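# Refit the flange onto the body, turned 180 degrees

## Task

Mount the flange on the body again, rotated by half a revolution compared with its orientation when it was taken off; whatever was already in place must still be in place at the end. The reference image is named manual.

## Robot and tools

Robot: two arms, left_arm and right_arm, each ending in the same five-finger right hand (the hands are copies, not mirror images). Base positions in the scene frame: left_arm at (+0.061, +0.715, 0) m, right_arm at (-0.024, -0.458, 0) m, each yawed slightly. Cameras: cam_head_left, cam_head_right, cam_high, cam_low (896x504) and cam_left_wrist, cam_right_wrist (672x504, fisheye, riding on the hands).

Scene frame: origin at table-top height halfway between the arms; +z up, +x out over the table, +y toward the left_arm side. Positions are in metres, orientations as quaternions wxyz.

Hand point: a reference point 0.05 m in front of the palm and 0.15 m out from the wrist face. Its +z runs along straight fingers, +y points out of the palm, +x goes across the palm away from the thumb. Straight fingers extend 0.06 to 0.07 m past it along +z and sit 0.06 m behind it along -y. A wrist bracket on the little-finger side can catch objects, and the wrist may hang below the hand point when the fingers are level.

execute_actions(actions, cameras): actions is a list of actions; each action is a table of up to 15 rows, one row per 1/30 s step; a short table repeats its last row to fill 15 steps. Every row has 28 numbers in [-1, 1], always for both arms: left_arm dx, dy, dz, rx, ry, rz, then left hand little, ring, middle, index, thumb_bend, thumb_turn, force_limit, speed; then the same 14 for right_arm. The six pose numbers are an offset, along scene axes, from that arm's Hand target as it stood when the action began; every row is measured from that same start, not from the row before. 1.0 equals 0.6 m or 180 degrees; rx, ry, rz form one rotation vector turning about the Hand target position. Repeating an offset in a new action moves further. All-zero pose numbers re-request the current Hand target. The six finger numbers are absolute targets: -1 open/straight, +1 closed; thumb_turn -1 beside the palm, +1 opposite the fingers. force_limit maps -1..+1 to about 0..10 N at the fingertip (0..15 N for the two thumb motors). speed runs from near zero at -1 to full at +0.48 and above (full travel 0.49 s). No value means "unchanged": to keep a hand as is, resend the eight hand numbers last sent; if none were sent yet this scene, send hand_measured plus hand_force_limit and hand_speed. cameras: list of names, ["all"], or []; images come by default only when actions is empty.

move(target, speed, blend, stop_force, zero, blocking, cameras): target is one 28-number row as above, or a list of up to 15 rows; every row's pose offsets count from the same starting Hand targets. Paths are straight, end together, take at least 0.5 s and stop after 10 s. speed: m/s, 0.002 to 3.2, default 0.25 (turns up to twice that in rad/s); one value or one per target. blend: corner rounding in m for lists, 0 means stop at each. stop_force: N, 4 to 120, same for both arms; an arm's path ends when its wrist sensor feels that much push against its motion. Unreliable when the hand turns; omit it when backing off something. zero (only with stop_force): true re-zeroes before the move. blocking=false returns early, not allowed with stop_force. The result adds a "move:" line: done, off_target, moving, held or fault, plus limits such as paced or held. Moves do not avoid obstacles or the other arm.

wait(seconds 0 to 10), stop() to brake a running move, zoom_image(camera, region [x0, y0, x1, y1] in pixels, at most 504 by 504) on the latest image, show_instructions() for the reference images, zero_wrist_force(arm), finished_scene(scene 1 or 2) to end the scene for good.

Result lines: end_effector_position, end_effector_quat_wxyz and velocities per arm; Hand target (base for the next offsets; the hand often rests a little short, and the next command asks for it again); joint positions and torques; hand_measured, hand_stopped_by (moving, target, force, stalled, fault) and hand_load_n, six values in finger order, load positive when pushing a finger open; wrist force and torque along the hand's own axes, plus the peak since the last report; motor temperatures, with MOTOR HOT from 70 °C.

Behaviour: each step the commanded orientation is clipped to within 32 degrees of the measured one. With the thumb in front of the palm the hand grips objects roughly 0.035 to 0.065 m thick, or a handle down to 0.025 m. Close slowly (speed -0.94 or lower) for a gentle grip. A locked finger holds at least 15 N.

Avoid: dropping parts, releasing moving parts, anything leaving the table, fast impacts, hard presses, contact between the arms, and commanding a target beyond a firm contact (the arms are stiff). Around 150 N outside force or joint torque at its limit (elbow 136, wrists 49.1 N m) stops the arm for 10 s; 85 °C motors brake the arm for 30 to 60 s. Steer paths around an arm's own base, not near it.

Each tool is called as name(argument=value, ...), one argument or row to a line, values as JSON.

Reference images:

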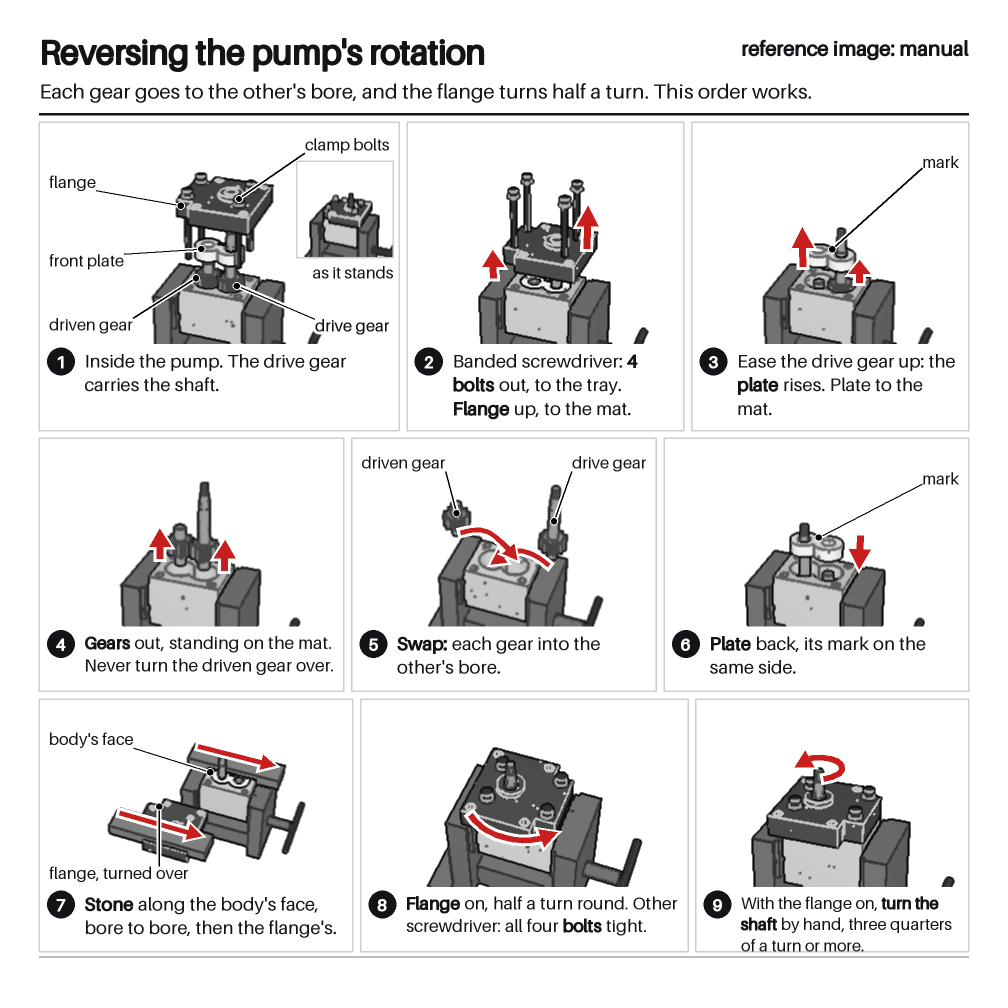

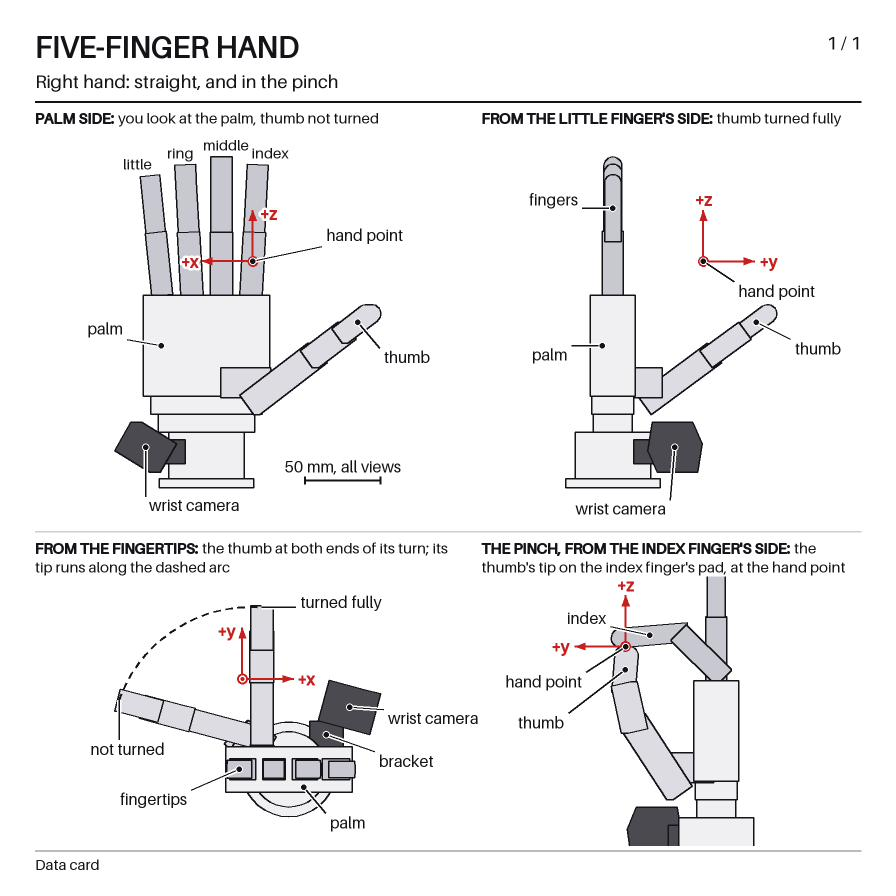

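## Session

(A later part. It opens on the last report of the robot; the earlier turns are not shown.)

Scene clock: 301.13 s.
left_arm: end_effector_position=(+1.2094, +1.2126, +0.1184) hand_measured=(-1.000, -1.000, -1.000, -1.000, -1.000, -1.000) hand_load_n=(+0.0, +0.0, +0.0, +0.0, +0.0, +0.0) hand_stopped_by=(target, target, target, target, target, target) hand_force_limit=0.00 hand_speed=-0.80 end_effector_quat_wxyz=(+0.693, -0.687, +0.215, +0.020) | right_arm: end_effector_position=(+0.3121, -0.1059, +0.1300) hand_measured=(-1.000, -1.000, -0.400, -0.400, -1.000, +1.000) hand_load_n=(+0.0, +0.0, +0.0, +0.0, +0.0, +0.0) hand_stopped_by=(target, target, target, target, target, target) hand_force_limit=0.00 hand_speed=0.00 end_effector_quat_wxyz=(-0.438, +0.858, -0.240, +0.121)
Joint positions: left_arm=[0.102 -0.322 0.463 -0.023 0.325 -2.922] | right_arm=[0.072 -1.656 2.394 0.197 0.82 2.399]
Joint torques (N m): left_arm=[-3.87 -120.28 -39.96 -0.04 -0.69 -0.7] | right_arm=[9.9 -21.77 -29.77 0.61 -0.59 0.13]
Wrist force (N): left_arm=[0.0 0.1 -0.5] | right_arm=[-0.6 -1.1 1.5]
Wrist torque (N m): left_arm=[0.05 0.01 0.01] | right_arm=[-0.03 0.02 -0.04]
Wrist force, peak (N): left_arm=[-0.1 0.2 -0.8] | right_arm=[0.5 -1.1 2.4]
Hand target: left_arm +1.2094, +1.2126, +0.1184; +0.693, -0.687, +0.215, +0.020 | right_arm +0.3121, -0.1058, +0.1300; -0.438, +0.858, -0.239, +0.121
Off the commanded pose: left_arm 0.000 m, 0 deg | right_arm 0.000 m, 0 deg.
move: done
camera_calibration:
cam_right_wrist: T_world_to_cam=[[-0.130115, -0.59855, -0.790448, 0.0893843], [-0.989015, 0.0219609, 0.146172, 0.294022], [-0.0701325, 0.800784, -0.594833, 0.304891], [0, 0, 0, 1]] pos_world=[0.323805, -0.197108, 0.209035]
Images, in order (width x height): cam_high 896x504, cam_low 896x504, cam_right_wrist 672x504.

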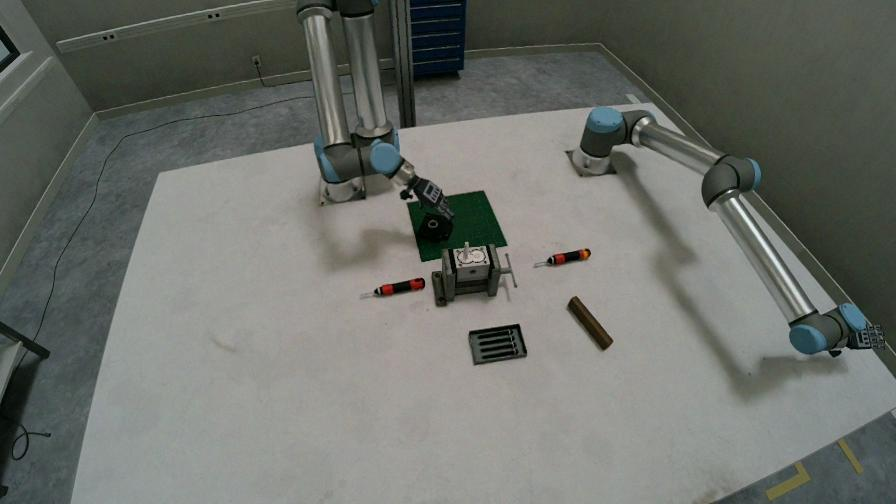

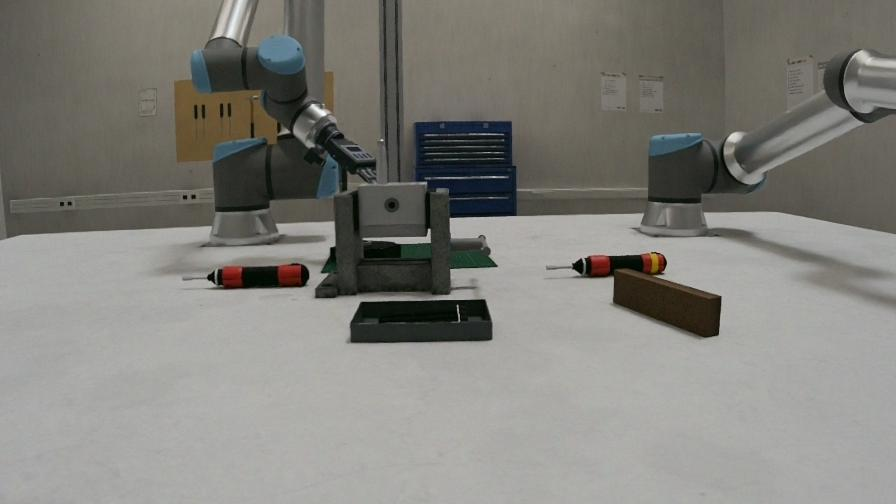

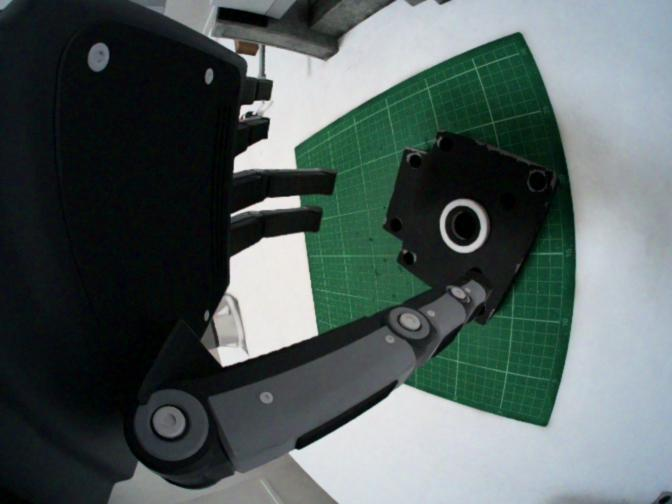

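move(
  target=[0,0,0,0,0,0,-1,-1,-1,-1,-1,-1,0,-0.8,-0.005,-0.001,-0.0917,-0.0287,-0.0799,0.0022,-1,-1,-0.32,-0.4,-0.9,1,0,0],
  speed=0.15,
  cameras=["cam_right_wrist","cam_high"],
)

zoom_image(
  camera="cam_right_wrist",
  region=[280, 100, 600, 380],
)

zoom_image(
  camera="cam_high",
  region=[385, 160, 485, 260],
)

Scene clock: 353.03 s.
left_arm: end_effector_position=(+1.2094, +1.2126, +0.1184) hand_measured=(-1.000, -1.000, -1.000, -1.000, -1.000, -1.000) hand_load_n=(+0.0, +0.0, +0.0, +0.0, +0.0, -0.5) hand_stopped_by=(target, target, target, target, target, target) hand_force_limit=0.00 hand_speed=-0.80 end_effector_quat_wxyz=(+0.693, -0.687, +0.215, +0.020) | right_arm: end_effector_position=(+0.3090, -0.1064, +0.0750) hand_measured=(-1.000, -1.000, -0.320, -0.400, -0.900, +1.000) hand_load_n=(+0.0, -0.5, +0.0, +0.0, +0.0, +0.0) hand_stopped_by=(target, target, target, target, target, target) hand_force_limit=0.00 hand_speed=0.00 end_effector_quat_wxyz=(-0.426, +0.856, -0.174, +0.236)
Joint positions: left_arm=[0.102 -0.322 0.463 -0.023 0.325 -2.922] | right_arm=[0.152 -1.679 2.521 -0.136 0.947 2.374]
Joint torques (N m): left_arm=[-2.54 -121.07 -40.09 0.02 -0.44 -0.47] | right_arm=[-9.55 -4.31 -29.16 -0.79 -2.05 4.82]
Wrist force (N): left_arm=[0.2 -0.1 -0.3] | right_arm=[0.1 -1.0 1.3]
Wrist torque (N m): left_arm=[0.00 -0.02 0.01] | right_arm=[0.00 0.00 -0.02]
Wrist force, peak (N): left_arm=[-0.2 -0.5 -0.4] | right_arm=[0.3 -1.5 1.8]
Hand target: left_arm +1.2094, +1.2126, +0.1184; +0.693, -0.687, +0.215, +0.020 | right_arm +0.3091, -0.1064, +0.0750; -0.426, +0.856, -0.174, +0.236
Off the commanded pose: left_arm 0.000 m, 0 deg | right_arm 0.000 m, 0 deg.
move: done
camera_calibration:
cam_right_wrist: T_world_to_cam=[[0.0678556, -0.66833, -0.740763, -0.0271983], [-0.994224, 0.0165881, -0.106039, 0.319053], [0.0831571, 0.74368, -0.663344, 0.224125], [0, 0, 0, 1]] pos_world=[0.300418, -0.190147, 0.162356]
Images, in order (width x height): cam_high 896x504, cam_right_wrist 672x504.

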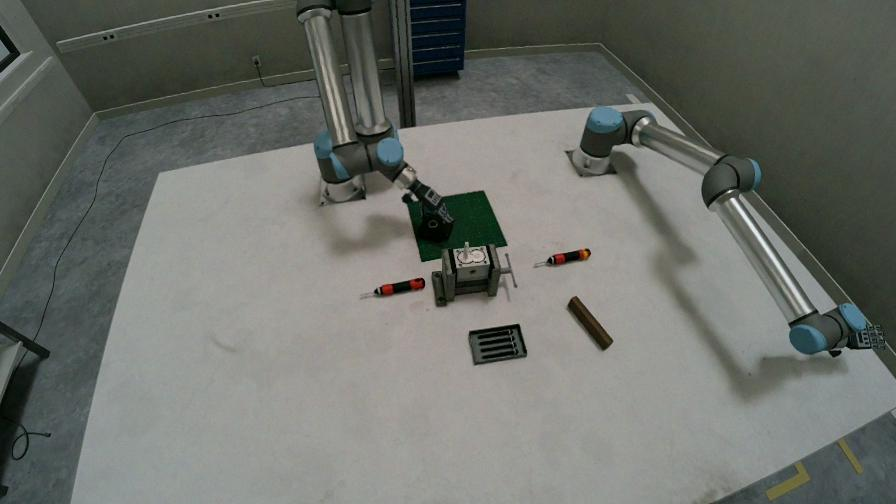

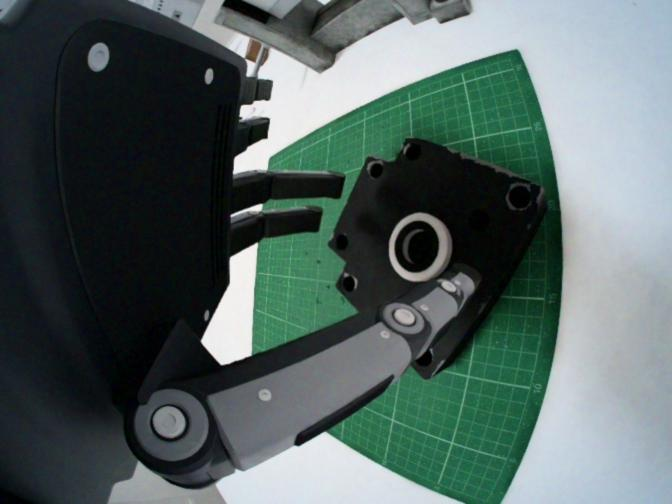

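Scaled by 1.575 from the camera's 672x504 image, which has a finer 960x720 frame.

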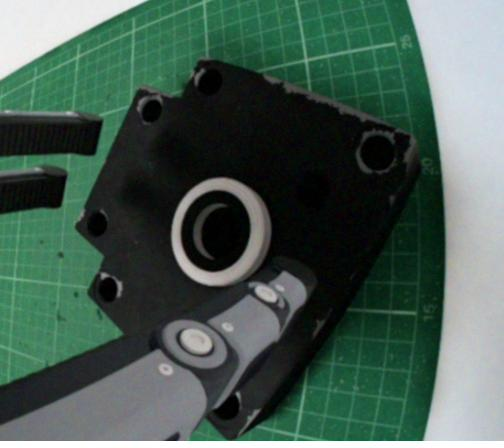

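Scaled by 5.040.

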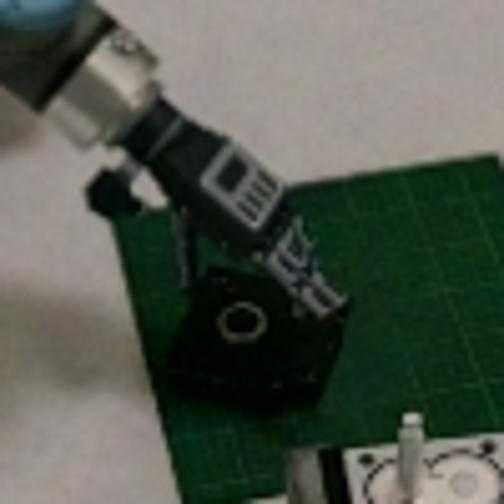

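move(
  target=[0,0,0,0,0,0,-1,-1,-1,-1,-1,-1,0,-0.8,0,0,-0.0267,0,0,0,-1,-1,-0.32,-0.4,-0.9,1,0,0],
  speed=0.04,
  stop_force=8,
)

execute_actions(
  actions=[
    [[0,0,0,0,0,0,-1,-1,-1,-1,-1,-1,0,-0.8,0,0,0,0,0,0,-1,-1,-0.1,-0.16,-0.86,1,-0.4,-0.5]],
    [[0,0,0,0,0,0,-1,-1,-1,-1,-1,-1,0,-0.8,0,0,0,0,0,0,-1,-1,-0.1,-0.16,-0.86,1,-0.4,-0.5]],
  ],
  cameras=["cam_right_wrist"],
)

zoom_image(
  camera="cam_right_wrist",
  region=[280, 100, 600, 380],
)

Scene clock: 372.17 s.
left_arm: end_effector_position=(+1.2094, +1.2126, +0.1184) hand_measured=(-1.000, -1.000, -1.000, -1.000, -1.000, -1.000) hand_load_n=(+0.0, +0.0, +0.0, -0.5, +0.0, -0.5) hand_stopped_by=(target, target, target, target, target, target) hand_force_limit=0.00 hand_speed=-0.80 end_effector_quat_wxyz=(+0.693, -0.687, +0.215, +0.020) | right_arm: end_effector_position=(+0.3091, -0.1064, +0.0590) hand_measured=(-1.000, -1.000, -0.320, -0.400, -0.900, +1.000) hand_load_n=(+0.0, +0.0, +0.0, +0.0, +0.5, +0.0) hand_stopped_by=(target, target, target, target, target, target) hand_force_limit=0.00 hand_speed=0.00 end_effector_quat_wxyz=(-0.426, +0.856, -0.174, +0.236)
Joint positions: left_arm=[0.102 -0.322 0.463 -0.023 0.325 -2.922] | right_arm=[0.152 -1.644 2.535 -0.185 0.947 2.374]
Joint torques (N m): left_arm=[-3.49 -121.44 -40.87 -0.05 -0.6 -0.45] | right_arm=[13.81 -39.81 -32.79 4.2 1.26 -1.57]
Wrist force (N): left_arm=[0.2 0.1 -0.7] | right_arm=[0.1 -0.8 1.3]
Wrist torque (N m): left_arm=[0.05 0.00 0.01] | right_arm=[0.02 0.00 -0.02]
Wrist force, peak (N): left_arm=[0.1 -0.1 -0.8] | right_arm=[-0.7 -1.4 1.6]
Hand target: left_arm +1.2094, +1.2126, +0.1184; +0.693, -0.687, +0.215, +0.020 | right_arm +0.3091, -0.1064, +0.0590; -0.426, +0.856, -0.174, +0.236
Off the commanded pose: left_arm 0.000 m, 0 deg | right_arm 0.000 m, 0 deg.
move: done

Scene clock: 373.37 s.
left_arm: end_effector_position=(+1.2094, +1.2126, +0.1184) hand_measured=(-1.000, -1.000, -1.000, -1.000, -1.000, -1.000) hand_load_n=(+0.0, +0.0, +0.0, +0.0, +0.0, -0.5) hand_stopped_by=(target, target, target, target, target, target) hand_force_limit=0.00 hand_speed=-0.80 end_effector_quat_wxyz=(+0.693, -0.687, +0.215, +0.020) | right_arm: end_effector_position=(+0.3091, -0.1064, +0.0590) hand_measured=(-1.000, -1.000, -0.100, -0.160, -0.860, +1.000) hand_load_n=(+0.0, +0.0, +0.0, +0.0, +0.0, +0.0) hand_stopped_by=(target, target, target, target, target, target) hand_force_limit=-0.40 hand_speed=-0.50 end_effector_quat_wxyz=(-0.426, +0.856, -0.174, +0.236)
Joint positions: left_arm=[0.102 -0.322 0.463 -0.023 0.325 -2.922] | right_arm=[0.152 -1.644 2.535 -0.185 0.947 2.374]
Joint torques (N m): left_arm=[-4.77 -118.28 -40.81 -0.02 -0.57 -0.46] | right_arm=[12.52 -40.09 -29.62 3.47 1.33 -2.01]
Wrist force (N): left_arm=[-0.1 0.2 -0.3] | right_arm=[-0.1 -1.2 1.2]
Wrist torque (N m): left_arm=[0.04 0.02 0.00] | right_arm=[-0.03 0.04 -0.04]
Wrist force, peak (N): left_arm=[0.3 0.0 -0.6] | right_arm=[-0.1 -1.2 1.8]
Hand target: left_arm +1.2094, +1.2126, +0.1184; +0.693, -0.687, +0.215, +0.020 | right_arm +0.3091, -0.1064, +0.0590; -0.426, +0.856, -0.174, +0.236
Off the commanded pose: left_arm 0.000 m, 0 deg | right_arm 0.000 m, 0 deg.
Step readings (end_effector_position of left_arm | right_arm):
0: (+1.2094, +1.2126, +0.1184) | (+0.3091, -0.1064, +0.0590)
1: (+1.2094, +1.2126, +0.1184) | (+0.3091, -0.1064, +0.0590)
2: (+1.2094, +1.2126, +0.1184) | (+0.3091, -0.1064, +0.0590)
4: (+1.2094, +1.2126, +0.1184) | (+0.3091, -0.1064, +0.0590)
8: (+1.2094, +1.2126, +0.1184) | (+0.3091, -0.1064, +0.0590)
15: (+1.2094, +1.2126, +0.1184) | (+0.3091, -0.1064, +0.0590)
16: (+1.2094, +1.2126, +0.1184) | (+0.3091, -0.1064, +0.0590)
17: (+1.2094, +1.2126, +0.1184) | (+0.3091, -0.1064, +0.0590)
19: (+1.2094, +1.2126, +0.1184) | (+0.3091, -0.1064, +0.0590)
23: (+1.2094, +1.2126, +0.1184) | (+0.3091, -0.1064, +0.0590)
30: (+1.2094, +1.2126, +0.1184) | (+0.3091, -0.1064, +0.0590)
camera_calibration:
cam_right_wrist: T_world_to_cam=[[0.0677941, -0.668279, -0.740815, -0.039015], [-0.994219, 0.0167145, -0.106062, 0.317383], [0.0832612, 0.743723, -0.663283, 0.213479], [0, 0, 0, 1]] pos_world=[0.300418, -0.190147, 0.146356]
Images, in order (width x height): cam_right_wrist 672x504.

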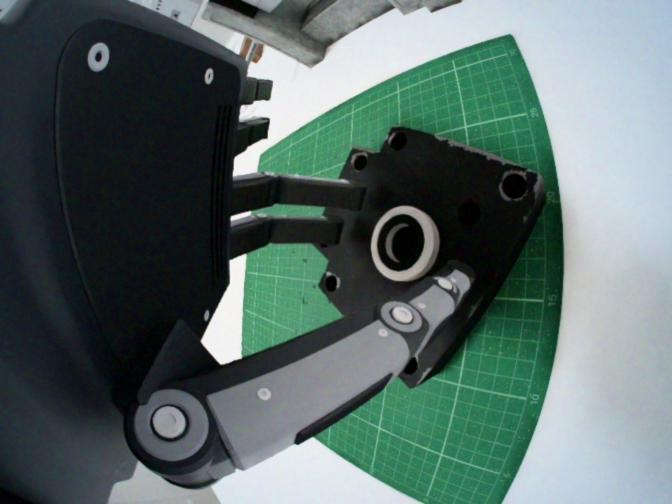

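Scaled by 1.575 from the camera's 672x504 image, which has a finer 960x720 frame.

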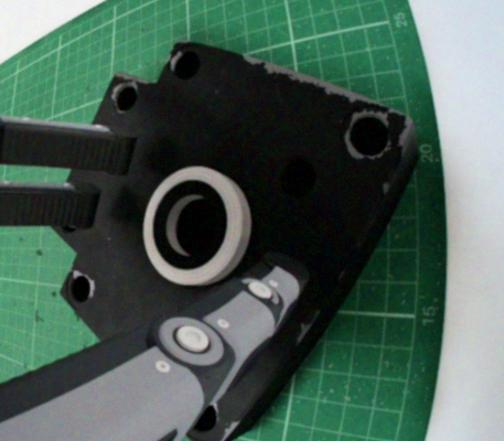

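execute_actions(
  actions=[
    [[0,0,0,0,0,0,-1,-1,-1,-1,-1,-1,0,-0.8,0,0,0,0,0,0,-1,-1,0.02,-0.04,-0.78,1,-0.7,-0.7]],
    [[0,0,0,0,0,0,-1,-1,-1,-1,-1,-1,0,-0.8,0,0,0,0,0,0,-1,-1,0.02,-0.04,-0.78,1,-0.7,-0.7]],
  ],
  cameras=["cam_right_wrist"],
)

zoom_image(
  camera="cam_right_wrist",
  region=[300, 130, 500, 330],
)

Scene clock: 385.40 s.
left_arm: end_effector_position=(+1.2094, +1.2126, +0.1184) hand_measured=(-1.000, -1.000, -1.000, -1.000, -1.000, -1.000) hand_load_n=(+0.0, +0.0, +0.0, +0.0, +0.0, +0.0) hand_stopped_by=(target, target, target, target, target, target) hand_force_limit=0.00 hand_speed=-0.80 end_effector_quat_wxyz=(+0.693, -0.687, +0.215, +0.020) | right_arm: end_effector_position=(+0.3091, -0.1064, +0.0590) hand_measured=(-1.000, -1.000, +0.020, -0.040, -0.780, +1.000) hand_load_n=(+0.0, +0.0, +0.0, +0.0, +0.0, +0.0) hand_stopped_by=(target, target, target, target, target, target) hand_force_limit=-0.70 hand_speed=-0.70 end_effector_quat_wxyz=(-0.426, +0.856, -0.174, +0.236)
Joint positions: left_arm=[0.102 -0.322 0.463 -0.023 0.325 -2.922] | right_arm=[0.152 -1.644 2.535 -0.185 0.947 2.374]
Joint torques (N m): left_arm=[-3.24 -121.98 -39.81 -0.03 -0.34 -0.91] | right_arm=[14.06 -37.71 -18.52 1.13 1.31 -2.4]
Wrist force (N): left_arm=[0.1 -0.2 -0.2] | right_arm=[-0.2 -0.9 1.4]
Wrist torque (N m): left_arm=[-0.01 -0.01 0.00] | right_arm=[0.00 0.05 -0.04]
Wrist force, peak (N): left_arm=[0.0 -0.4 -0.7] | right_arm=[-0.2 -1.4 1.7]
Hand target: left_arm +1.2094, +1.2126, +0.1184; +0.693, -0.687, +0.215, +0.020 | right_arm +0.3091, -0.1064, +0.0590; -0.426, +0.856, -0.174, +0.236
Off the commanded pose: left_arm 0.000 m, 0 deg | right_arm 0.000 m, 0 deg.
Step readings (end_effector_position of left_arm | right_arm):
0: (+1.2094, +1.2126, +0.1184) | (+0.3091, -0.1064, +0.0590)
1: (+1.2094, +1.2126, +0.1184) | (+0.3091, -0.1064, +0.0590)
2: (+1.2094, +1.2126, +0.1184) | (+0.3091, -0.1064, +0.0590)
4: (+1.2094, +1.2126, +0.1184) | (+0.3091, -0.1064, +0.0590)
8: (+1.2094, +1.2126, +0.1184) | (+0.3091, -0.1064, +0.0590)
15: (+1.2094, +1.2126, +0.1184) | (+0.3091, -0.1064, +0.0590)
16: (+1.2094, +1.2126, +0.1184) | (+0.3091, -0.1064, +0.0590)
17: (+1.2094, +1.2126, +0.1184) | (+0.3091, -0.1064, +0.0590)
19: (+1.2094, +1.2126, +0.1184) | (+0.3091, -0.1064, +0.0590)
23: (+1.2094, +1.2126, +0.1184) | (+0.3091, -0.1064, +0.0590)
30: (+1.2094, +1.2126, +0.1184) | (+0.3091, -0.1064, +0.0590)
camera_calibration:
cam_right_wrist: T_world_to_cam=[[0.0677941, -0.668279, -0.740815, -0.039015], [-0.994219, 0.0167145, -0.106062, 0.317383], [0.0832612, 0.743723, -0.663283, 0.213479], [0, 0, 0, 1]] pos_world=[0.300418, -0.190147, 0.146356]
Images, in order (width x height): cam_right_wrist 672x504.

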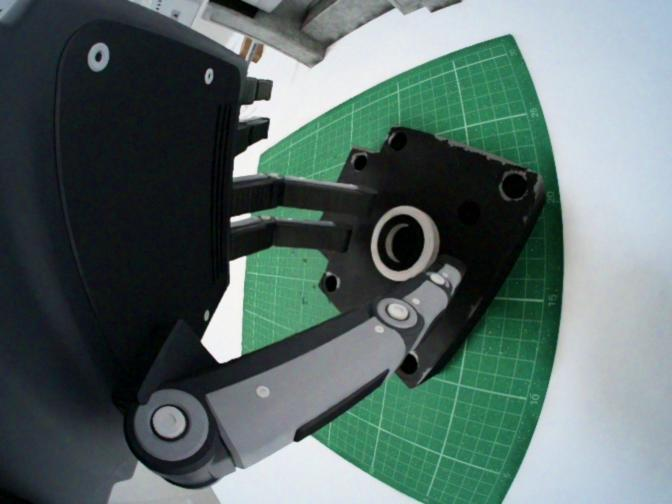

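Scaled by 2.520 from the camera's 672x504 image, which has a finer 960x720 frame.

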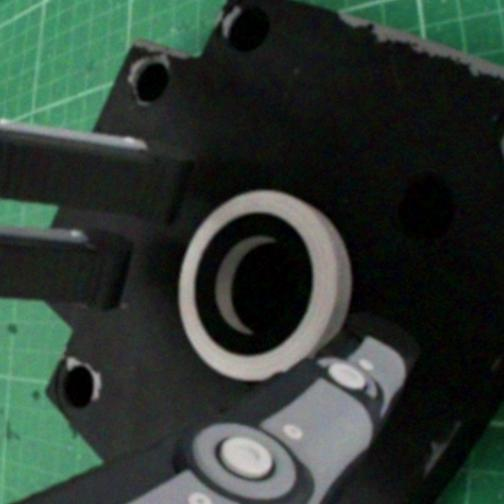

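move(
  target=[0,0,0,0,0,0,-1,-1,-1,-1,-1,-1,0,-0.8,0,0,-0.02,0,0,0,-1,-1,0.02,-0.04,-0.78,1,-0.7,-0.7],
  speed=0.01,
  stop_force=4,
  cameras=["cam_right_wrist"],
)

zoom_image(
  camera="cam_right_wrist",
  region=[300, 130, 500, 330],
)

Scene clock: 411.17 s.
left_arm: end_effector_position=(+1.2094, +1.2126, +0.1184) hand_measured=(-1.000, -1.000, -1.000, -1.000, -1.000, -1.000) hand_load_n=(+0.0, +0.0, +0.0, +0.0, +0.0, -0.5) hand_stopped_by=(target, target, target, target, target, target) hand_force_limit=0.00 hand_speed=-0.80 end_effector_quat_wxyz=(+0.693, -0.687, +0.215, +0.020) | right_arm: end_effector_position=(+0.3091, -0.1064, +0.0500) hand_measured=(-1.000, -1.000, +0.020, -0.040, -0.780, +1.000) hand_load_n=(+0.0, +0.0, +3.0, +0.0, +0.0, +0.0) hand_stopped_by=(target, target, target, target, target, target) hand_force_limit=-0.70 hand_speed=-0.70 end_effector_quat_wxyz=(-0.426, +0.856, -0.174, +0.236)
Joint positions: left_arm=[0.102 -0.322 0.463 -0.023 0.325 -2.922] | right_arm=[0.152 -1.624 2.542 -0.213 0.947 2.374]
Joint torques (N m): left_arm=[-4.78 -120.01 -40.78 0.13 -0.52 -0.47] | right_arm=[7.35 -39.35 -27.74 5.31 0.69 -2.06]
Wrist force (N): left_arm=[-0.1 0.0 -0.1] | right_arm=[1.7 -5.0 2.9]
Wrist torque (N m): left_arm=[0.00 0.02 -0.01] | right_arm=[0.13 0.00 -0.09]
Wrist force, peak (N): left_arm=[0.0 -0.3 -0.8] | right_arm=[2.0 -7.6 2.4]
Hand target: left_arm +1.2094, +1.2126, +0.1184; +0.693, -0.687, +0.215, +0.020 | right_arm +0.3091, -0.1064, +0.0500; -0.426, +0.856, -0.174, +0.236 (not the last commanded pose)
Off the commanded pose: left_arm 0.000 m, 0 deg | right_arm 0.003 m, 0 deg.
move: contact (right_arm)
camera_calibration:
cam_right_wrist: T_world_to_cam=[[0.0678671, -0.668285, -0.740803, -0.0457138], [-0.994206, 0.0167393, -0.106183, 0.316544], [0.0833608, 0.743717, -0.663277, 0.20747], [0, 0, 0, 1]] pos_world=[0.300518, -0.190147, 0.137356]
Images, in order (width x height): cam_right_wrist 672x504.

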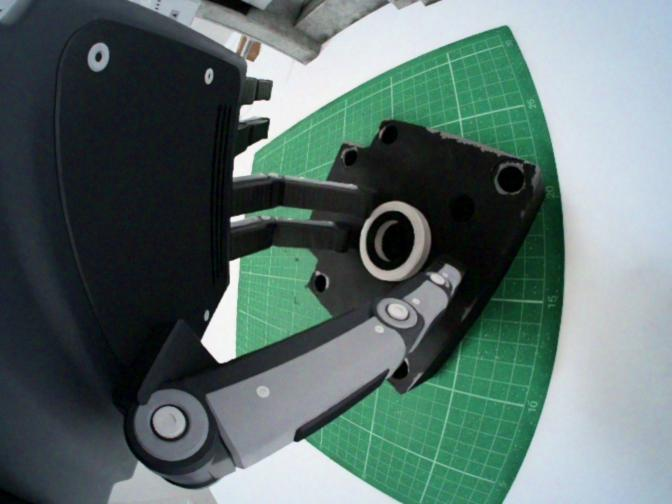

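Scaled by 2.520 from the camera's 672x504 image, which has a finer 960x720 frame.

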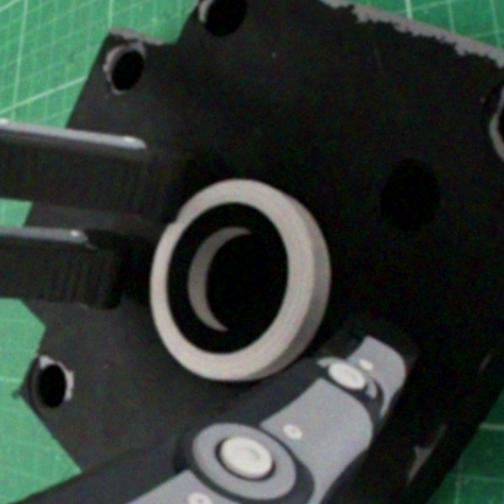

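move(
  target=[0,0,0,0,0,0,-1,-1,-1,-1,-1,-1,0,-0.8,0,0,0.0017,0,0,0,-1,-1,0.02,-0.04,-0.78,1,-0.7,-0.7],
  speed=0.01,
)

execute_actions(
  actions=[
    [[0,0,0,0,0,0,-1,-1,-1,-1,-1,-1,0,-0.8,0,0,0,0,0,0,-1,-1,0.2,0.2,-0.5,1,-0.5,-0.85]],
    [[0,0,0,0,0,0,-1,-1,-1,-1,-1,-1,0,-0.8,0,0,0,0,0,0,-1,-1,0.2,0.2,-0.5,1,-0.5,-0.85]],
    [[0,0,0,0,0,0,-1,-1,-1,-1,-1,-1,0,-0.8,0,0,0,0,0,0,-1,-1,0.2,0.2,-0.5,1,-0.5,-0.85]],
  ],
  cameras=["cam_right_wrist"],
)

zoom_image(
  camera="cam_right_wrist",
  region=[300, 130, 500, 330],
)

Scene clock: 429.47 s.
left_arm: end_effector_position=(+1.2094, +1.2126, +0.1184) hand_measured=(-1.000, -1.000, -1.000, -1.000, -1.000, -1.000) hand_load_n=(+0.0, +0.0, +0.0, +0.0, +0.0, -0.5) hand_stopped_by=(target, target, target, target, target, target) hand_force_limit=0.00 hand_speed=-0.80 end_effector_quat_wxyz=(+0.693, -0.687, +0.215, +0.020) | right_arm: end_effector_position=(+0.3091, -0.1064, +0.0510) hand_measured=(-1.000, -1.000, +0.020, -0.040, -0.780, +1.000) hand_load_n=(+0.0, +0.0, +1.5, +0.0, +0.0, +0.0) hand_stopped_by=(target, target, target, target, target, target) hand_force_limit=-0.70 hand_speed=-0.70 end_effector_quat_wxyz=(-0.426, +0.856, -0.174, +0.236)
Joint positions: left_arm=[0.102 -0.322 0.463 -0.023 0.325 -2.922] | right_arm=[0.152 -1.626 2.541 -0.209 0.947 2.374]
Joint torques (N m): left_arm=[-2.25 -120.67 -40.12 0.37 -0.48 -0.85] | right_arm=[9.8 -33.88 -29.63 3.4 1.25 -2.44]
Wrist force (N): left_arm=[-0.2 -0.1 -0.3] | right_arm=[0.4 -2.7 2.1]
Wrist torque (N m): left_arm=[0.01 0.03 -0.01] | right_arm=[0.00 0.04 -0.07]
Wrist force, peak (N): left_arm=[0.0 -0.4 -0.7] | right_arm=[1.6 -5.7 2.9]
Hand target: left_arm +1.2094, +1.2126, +0.1184; +0.693, -0.687, +0.215, +0.020 | right_arm +0.3091, -0.1064, +0.0510; -0.426, +0.856, -0.174, +0.236
Off the commanded pose: left_arm 0.000 m, 0 deg | right_arm 0.000 m, 0 deg.
move: done

Scene clock: 431.17 s.
left_arm: end_effector_position=(+1.2094, +1.2126, +0.1184) hand_measured=(-1.000, -1.000, -1.000, -1.000, -1.000, -1.000) hand_load_n=(+0.0, +0.0, +0.0, +0.0, +0.0, +0.0) hand_stopped_by=(target, target, target, target, target, target) hand_force_limit=0.00 hand_speed=-0.80 end_effector_quat_wxyz=(+0.693, -0.687, +0.215, +0.020) | right_arm: end_effector_position=(+0.3091, -0.1064, +0.0510) hand_measured=(-1.000, -1.000, +0.032, +0.200, -0.500, +1.000) hand_load_n=(-0.5, +0.0, +2.5, +0.0, +0.0, +0.0) hand_stopped_by=(target, target, force, target, target, target) hand_force_limit=-0.50 hand_speed=-0.85 end_effector_quat_wxyz=(-0.426, +0.856, -0.174, +0.236)
Joint positions: left_arm=[0.102 -0.322 0.463 -0.023 0.325 -2.922] | right_arm=[0.152 -1.626 2.541 -0.209 0.947 2.374]
Joint torques (N m): left_arm=[-2.07 -119.97 -39.29 0.34 -0.96 -0.61] | right_arm=[7.7 -7.89 -21.24 -1.34 1.13 -2.32]
Wrist force (N): left_arm=[0.0 0.0 -0.4] | right_arm=[0.7 -4.5 2.6]
Wrist torque (N m): left_arm=[0.03 0.02 0.00] | right_arm=[0.05 0.04 -0.11]
Wrist force, peak (N): left_arm=[-0.3 -0.3 -0.6] | right_arm=[0.8 -5.0 2.8]
Hand target: left_arm +1.2094, +1.2126, +0.1184; +0.693, -0.687, +0.215, +0.020 | right_arm +0.3091, -0.1064, +0.0510; -0.426, +0.856, -0.174, +0.236
Off the commanded pose: left_arm 0.000 m, 0 deg | right_arm 0.000 m, 0 deg.
Step readings (end_effector_position of left_arm | right_arm):
0: (+1.2094, +1.2126, +0.1184) | (+0.3091, -0.1064, +0.0510)
1: (+1.2094, +1.2126, +0.1184) | (+0.3091, -0.1064, +0.0510)
2: (+1.2094, +1.2126, +0.1184) | (+0.3091, -0.1064, +0.0510)
4: (+1.2094, +1.2126, +0.1184) | (+0.3091, -0.1064, +0.0510)
8: (+1.2094, +1.2126, +0.1184) | (+0.3091, -0.1064, +0.0510)
15: (+1.2094, +1.2126, +0.1184) | (+0.3091, -0.1064, +0.0510)
16: (+1.2094, +1.2126, +0.1184) | (+0.3091, -0.1064, +0.0510)
17: (+1.2094, +1.2126, +0.1184) | (+0.3091, -0.1064, +0.0510)
19: (+1.2094, +1.2126, +0.1184) | (+0.3091, -0.1064, +0.0510)
23: (+1.2094, +1.2126, +0.1184) | (+0.3091, -0.1064, +0.0510)
30: (+1.2094, +1.2126, +0.1184) | (+0.3091, -0.1064, +0.0510)
31: (+1.2094, +1.2126, +0.1184) | (+0.3091, -0.1064, +0.0510)
32: (+1.2094, +1.2126, +0.1184) | (+0.3091, -0.1064, +0.0510)
34: (+1.2094, +1.2126, +0.1184) | (+0.3091, -0.1064, +0.0510)
38: (+1.2094, +1.2126, +0.1184) | (+0.3091, -0.1064, +0.0510)
45: (+1.2094, +1.2126, +0.1184) | (+0.3091, -0.1064, +0.0510)
camera_calibration:
cam_right_wrist: T_world_to_cam=[[0.067941, -0.668286, -0.740796, -0.0449224], [-0.994201, 0.0166899, -0.106238, 0.316658], [0.0833611, 0.743717, -0.663276, 0.208199], [0, 0, 0, 1]] pos_world=[0.300517, -0.190147, 0.138456]
Images, in order (width x height): cam_right_wrist 672x504.

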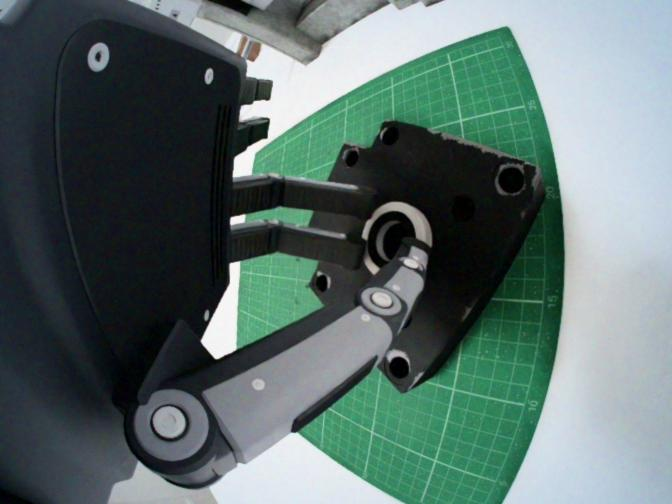

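Scaled by 2.520 from the camera's 672x504 image, which has a finer 960x720 frame.

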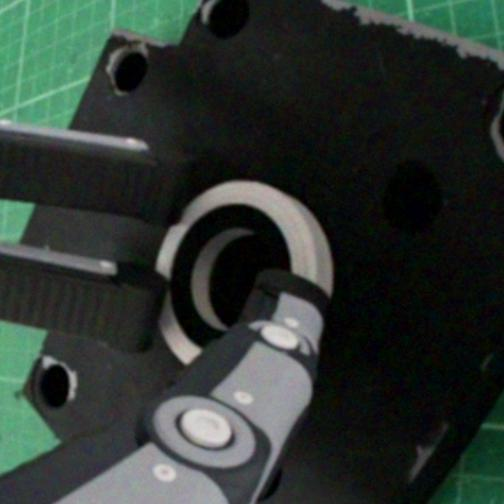

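move(
  target=[
    [0,0,0,0,0,0,-1,-1,-1,-1,-1,-1,0,-0.8,0,0,0.0167,0,0,0,-1,-1,0.032,0.2,-0.5,1,-0.5,-0.85],
    [0,0,0,0,0,0,-1,-1,-1,-1,-1,-1,0,-0.8,0,0,0.01,0,0,0,-1,-1,-1,0.0,-0.9,1,-0.5,0.2],
  ],
  speed=0.05,
)

move(
  target=[0,0,0,0,0,0,-1,-1,-1,-1,-1,-1,0,-0.8,0,0,-0.035,0,0,0,-1,-1,-1,0.0,-0.9,1,-0.5,0.2],
  speed=0.01,
  stop_force=4,
  cameras=["cam_right_wrist"],
)

zoom_image(
  camera="cam_right_wrist",
  region=[300, 130, 500, 330],
)

Scene clock: 444.90 s.
left_arm: end_effector_position=(+1.2094, +1.2126, +0.1184) hand_measured=(-1.000, -1.000, -1.000, -1.000, -1.000, -1.000) hand_load_n=(-0.5, +0.0, +0.0, +0.0, +0.0, -0.5) hand_stopped_by=(target, target, target, target, target, target) hand_force_limit=0.00 hand_speed=-0.80 end_effector_quat_wxyz=(+0.693, -0.687, +0.215, +0.020) | right_arm: end_effector_position=(+0.3091, -0.1064, +0.0570) hand_measured=(-1.000, -1.000, -1.000, +0.000, -0.900, +1.000) hand_load_n=(+0.0, +0.0, +0.0, +0.0, +0.0, +0.0) hand_stopped_by=(target, target, target, target, target, target) hand_force_limit=-0.50 hand_speed=0.20 end_effector_quat_wxyz=(-0.426, +0.856, -0.174, +0.236)
Joint positions: left_arm=[0.102 -0.322 0.463 -0.023 0.325 -2.922] | right_arm=[0.152 -1.64 2.536 -0.191 0.947 2.374]
Joint torques (N m): left_arm=[-2.92 -121.62 -40.14 0.6 -0.42 -0.77] | right_arm=[-3.8 -40.01 -31.48 3.87 -1.26 -0.67]
Wrist force (N): left_arm=[0.2 0.1 -0.4] | right_arm=[-0.1 -0.7 1.8]
Wrist torque (N m): left_arm=[0.04 -0.03 0.02] | right_arm=[0.02 0.02 -0.03]
Wrist force, peak (N): left_arm=[-0.1 0.0 -0.9] | right_arm=[0.7 -4.8 2.9]
Hand target: left_arm +1.2094, +1.2126, +0.1184; +0.693, -0.687, +0.215, +0.020 | right_arm +0.3091, -0.1064, +0.0570; -0.426, +0.856, -0.174, +0.236
Off the commanded pose: left_arm 0.000 m, 0 deg | right_arm 0.000 m, 0 deg.
move: done

Scene clock: 446.73 s.
left_arm: end_effector_position=(+1.2094, +1.2126, +0.1184) hand_measured=(-1.000, -1.000, -1.000, -1.000, -1.000, -1.000) hand_load_n=(+0.0, +0.0, +0.0, +0.0, +0.0, -0.5) hand_stopped_by=(target, target, target, target, target, target) hand_force_limit=0.00 hand_speed=-0.80 end_effector_quat_wxyz=(+0.693, -0.687, +0.215, +0.020) | right_arm: end_effector_position=(+0.3091, -0.1064, +0.0492) hand_measured=(-1.000, -1.000, -1.000, +0.000, -0.900, +1.000) hand_load_n=(-0.5, +0.0, +0.0, +0.0, +0.0, -0.5) hand_stopped_by=(target, target, target, target, target, target) hand_force_limit=-0.50 hand_speed=0.20 end_effector_quat_wxyz=(-0.426, +0.856, -0.174, +0.236)
Joint positions: left_arm=[0.102 -0.322 0.463 -0.023 0.325 -2.922] | right_arm=[0.152 -1.622 2.543 -0.215 0.947 2.374]
Joint torques (N m): left_arm=[-3.07 -120.38 -40.56 0.48 -0.43 -0.69] | right_arm=[-6.12 -38.25 -29.98 3.72 -1.77 -2.49]
Wrist force (N): left_arm=[0.0 0.1 -0.3] | right_arm=[0.1 -4.1 -0.7]
Wrist torque (N m): left_arm=[0.03 0.00 0.01] | right_arm=[-0.23 0.04 -0.08]
Wrist force, peak (N): left_arm=[-0.3 -0.2 -0.6] | right_arm=[0.6 -8.0 -4.1]
Hand target: left_arm +1.2094, +1.2126, +0.1184; +0.693, -0.687, +0.215, +0.020 | right_arm +0.3091, -0.1064, +0.0492; -0.426, +0.856, -0.174, +0.236 (not the last commanded pose)
Off the commanded pose: left_arm 0.000 m, 0 deg | right_arm 0.013 m, 0 deg.
move: contact (right_arm)
camera_calibration:
cam_right_wrist: T_world_to_cam=[[0.0678671, -0.668285, -0.740803, -0.0462324], [-0.994206, 0.0167393, -0.106183, 0.31647], [0.0833608, 0.743717, -0.663277, 0.207005], [0, 0, 0, 1]] pos_world=[0.300518, -0.190147, 0.136656]
Images, in order (width x height): cam_right_wrist 672x504.

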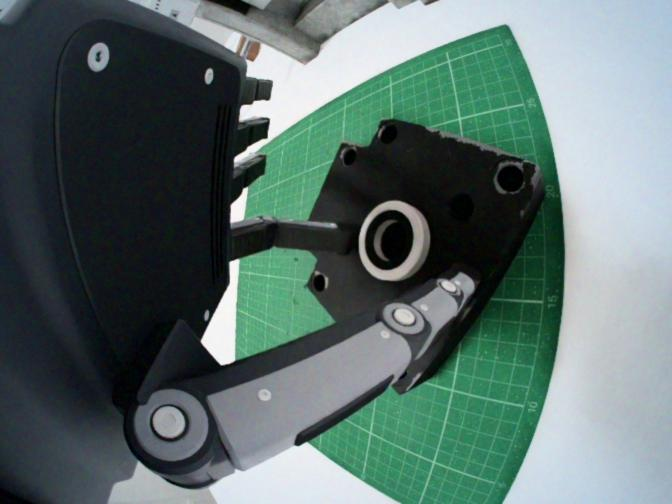

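Scaled by 2.520 from the camera's 672x504 image, which has a finer 960x720 frame.

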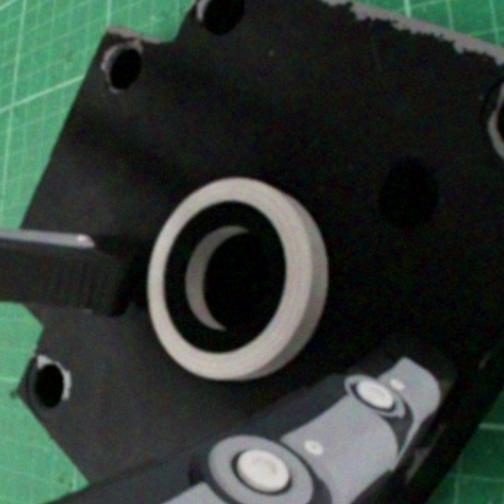

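move(
  target=[
    [0,0,0,0,0,0,-1,-1,-1,-1,-1,-1,0,-0.8,0,0,0.0213,0,0,0,-1,-1,-1,0.0,-0.9,1,-0.5,0.2],
    [0,0,0,0,0,0,-1,-1,-1,-1,-1,-1,0,-0.8,0.007,0.0107,0.0213,-0.0138,0.0083,-0.0043,-1,-1,-0.1,-0.1,-1,1,-0.5,0.2],
  ],
  speed=0.05,
  cameras=["cam_right_wrist"],
)

zoom_image(
  camera="cam_right_wrist",
  region=[300, 130, 500, 330],
)

Scene clock: 474.00 s.
left_arm: end_effector_position=(+1.2094, +1.2126, +0.1184) hand_measured=(-1.000, -1.000, -1.000, -1.000, -1.000, -1.000) hand_load_n=(+0.0, +0.0, +0.0, +0.0, +0.0, +0.0) hand_stopped_by=(target, target, target, target, target, target) hand_force_limit=0.00 hand_speed=-0.80 end_effector_quat_wxyz=(+0.693, -0.687, +0.215, +0.020) | right_arm: end_effector_position=(+0.3133, -0.1000, +0.0620) hand_measured=(-1.000, -1.000, -0.100, -0.100, -1.000, +1.000) hand_load_n=(-0.5, -0.5, +0.0, +0.0, +0.0, +0.0) hand_stopped_by=(target, target, target, target, target, target) hand_force_limit=-0.50 hand_speed=0.20 end_effector_quat_wxyz=(-0.403, +0.867, -0.180, +0.232)
Joint positions: left_arm=[0.102 -0.322 0.463 -0.023 0.325 -2.922] | right_arm=[0.215 -1.628 2.49 -0.138 1.03 2.398]
Joint torques (N m): left_arm=[-2.96 -118.48 -40.19 0.39 -0.64 -0.91] | right_arm=[-12.24 -40.23 -19.23 -1.66 -2.79 -3.52]
Wrist force (N): left_arm=[-0.1 -0.1 -0.4] | right_arm=[-0.2 -0.8 1.2]
Wrist torque (N m): left_arm=[0.01 0.02 -0.01] | right_arm=[0.06 0.04 0.00]
Wrist force, peak (N): left_arm=[0.2 0.0 -0.9] | right_arm=[0.0 -4.9 -1.0]
Hand target: left_arm +1.2094, +1.2126, +0.1184; +0.693, -0.687, +0.215, +0.020 | right_arm +0.3133, -0.1000, +0.0620; -0.403, +0.867, -0.180, +0.232
Off the commanded pose: left_arm 0.000 m, 0 deg | right_arm 0.000 m, 0 deg.
move: done
camera_calibration:
cam_right_wrist: T_world_to_cam=[[0.0396281, -0.700537, -0.712515, -0.0288868], [-0.996361, 0.0261447, -0.0811201, 0.321964], [0.0754561, 0.713137, -0.696952, 0.211827], [0, 0, 0, 1]] pos_world=[0.305954, -0.179715, 0.153169]
Images, in order (width x height): cam_right_wrist 672x504.

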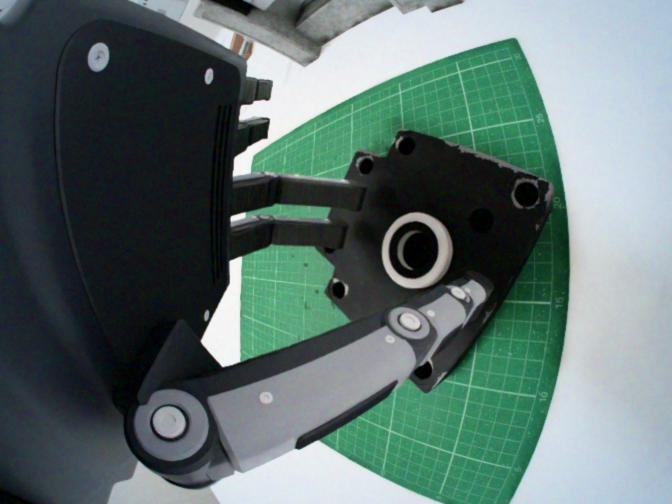

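Scaled by 2.520 from the camera's 672x504 image, which has a finer 960x720 frame.

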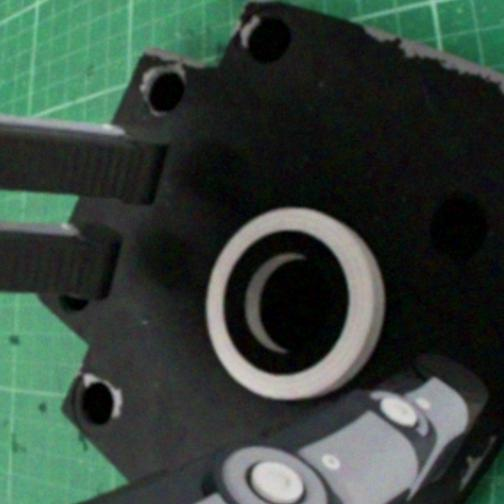

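move(
  target=[0,0,0,0,0,0,-1,-1,-1,-1,-1,-1,0,-0.8,0,0,-0.0133,0,0,0,-1,-1,0.06,0.08,-1,1,-0.5,0],
  speed=0.05,
)

move(
  target=[0,0,0,0,0,0,-1,-1,-1,-1,-1,-1,0,-0.8,0,0,-0.0267,0,0,0,-1,-1,0.06,0.08,-1,1,-0.5,0],
  speed=0.01,
  stop_force=4,
  cameras=["cam_right_wrist"],
)

zoom_image(
  camera="cam_right_wrist",
  region=[300, 130, 500, 330],
)

Scene clock: 479.70 s.
left_arm: end_effector_position=(+1.2094, +1.2126, +0.1184) hand_measured=(-1.000, -1.000, -1.000, -1.000, -1.000, -1.000) hand_load_n=(+0.0, +0.0, +0.0, +0.0, +0.0, +0.0) hand_stopped_by=(target, target, target, target, target, target) hand_force_limit=0.00 hand_speed=-0.80 end_effector_quat_wxyz=(+0.693, -0.687, +0.215, +0.020) | right_arm: end_effector_position=(+0.3133, -0.1000, +0.0539) hand_measured=(-1.000, -1.000, +0.060, +0.080, -1.000, +1.000) hand_load_n=(+0.0, +0.0, +0.0, +0.0, +0.0, +0.0) hand_stopped_by=(target, target, target, target, target, target) hand_force_limit=-0.50 hand_speed=0.00 end_effector_quat_wxyz=(-0.403, +0.867, -0.180, +0.232)
Joint positions: left_arm=[0.102 -0.322 0.463 -0.023 0.325 -2.922] | right_arm=[0.215 -1.611 2.497 -0.162 1.03 2.398]
Joint torques (N m): left_arm=[-2.91 -121.63 -40.82 0.49 -0.33 -1.03] | right_arm=[-6.76 -42.86 -28.2 4.38 -1.94 -2.31]
Wrist force (N): left_arm=[-0.1 -0.1 -0.6] | right_arm=[-0.1 -0.9 1.3]
Wrist torque (N m): left_arm=[0.03 0.03 -0.01] | right_arm=[0.03 0.01 0.02]
Wrist force, peak (N): left_arm=[0.0 -0.2 -0.9] | right_arm=[-0.2 -1.3 1.5]
Hand target: left_arm +1.2094, +1.2126, +0.1184; +0.693, -0.687, +0.215, +0.020 | right_arm +0.3133, -0.1000, +0.0540; -0.403, +0.867, -0.180, +0.232
Off the commanded pose: left_arm 0.000 m, 0 deg | right_arm 0.000 m, 0 deg.
move: done

Scene clock: 481.47 s.
left_arm: end_effector_position=(+1.2094, +1.2126, +0.1184) hand_measured=(-1.000, -1.000, -1.000, -1.000, -1.000, -1.000) hand_load_n=(+0.0, +0.0, +0.0, +0.0, +0.0, -0.5) hand_stopped_by=(target, target, target, target, target, target) hand_force_limit=0.00 hand_speed=-0.80 end_effector_quat_wxyz=(+0.693, -0.687, +0.215, +0.020) | right_arm: end_effector_position=(+0.3133, -0.1000, +0.0470) hand_measured=(-1.000, -1.000, +0.060, +0.080, -1.000, +1.000) hand_load_n=(+0.0, +0.0, +0.0, +0.0, +0.0, -0.5) hand_stopped_by=(target, target, target, target, target, target) hand_force_limit=-0.50 hand_speed=0.00 end_effector_quat_wxyz=(-0.403, +0.867, -0.180, +0.232)
Joint positions: left_arm=[0.102 -0.322 0.463 -0.023 0.325 -2.922] | right_arm=[0.215 -1.597 2.502 -0.182 1.03 2.398]
Joint torques (N m): left_arm=[-2.45 -120.89 -40 0.39 -0.53 -1.12] | right_arm=[-1.65 -39.73 -30.19 3.91 -1.26 -0.56]
Wrist force (N): left_arm=[0.1 -0.1 -0.6] | right_arm=[-0.2 -5.2 -1.6]
Wrist torque (N m): left_arm=[0.02 0.00 0.00] | right_arm=[-0.28 0.10 -0.06]
Wrist force, peak (N): left_arm=[0.2 -0.2 -0.8] | right_arm=[0.5 -8.8 -4.4]
Hand target: left_arm +1.2094, +1.2126, +0.1184; +0.693, -0.687, +0.215, +0.020 | right_arm +0.3133, -0.1000, +0.0470; -0.403, +0.867, -0.180, +0.232 (not the last commanded pose)
Off the commanded pose: left_arm 0.000 m, 0 deg | right_arm 0.009 m, 0 deg.
move: contact (right_arm)
camera_calibration:
cam_right_wrist: T_world_to_cam=[[0.0396994, -0.700539, -0.712509, -0.0395974], [-0.996359, 0.0260948, -0.0811712, 0.320744], [0.0754564, 0.713137, -0.696952, 0.201372], [0, 0, 0, 1]] pos_world=[0.305953, -0.179715, 0.138169]
Images, in order (width x height): cam_right_wrist 672x504.

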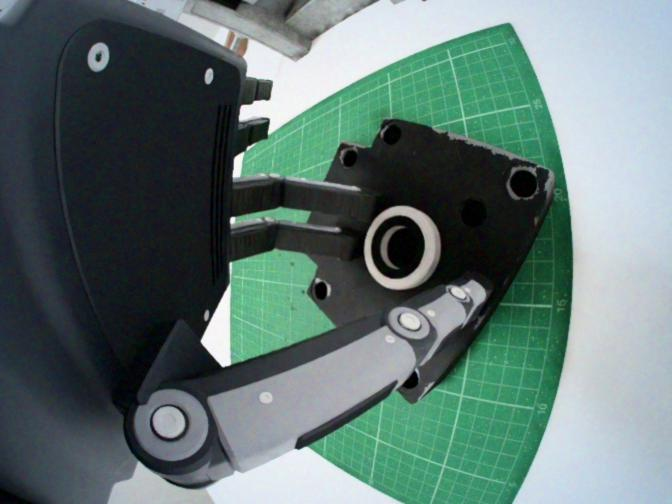

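Scaled by 2.520 from the camera's 672x504 image, which has a finer 960x720 frame.

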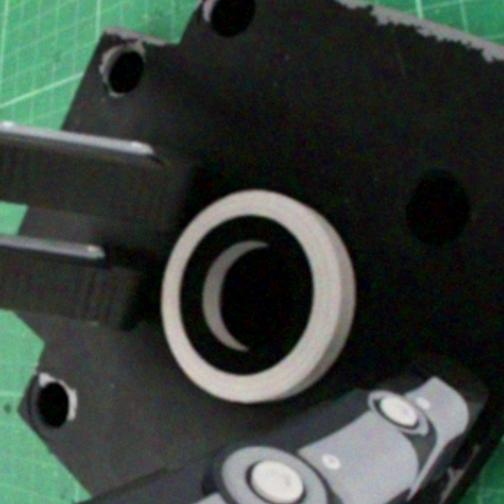

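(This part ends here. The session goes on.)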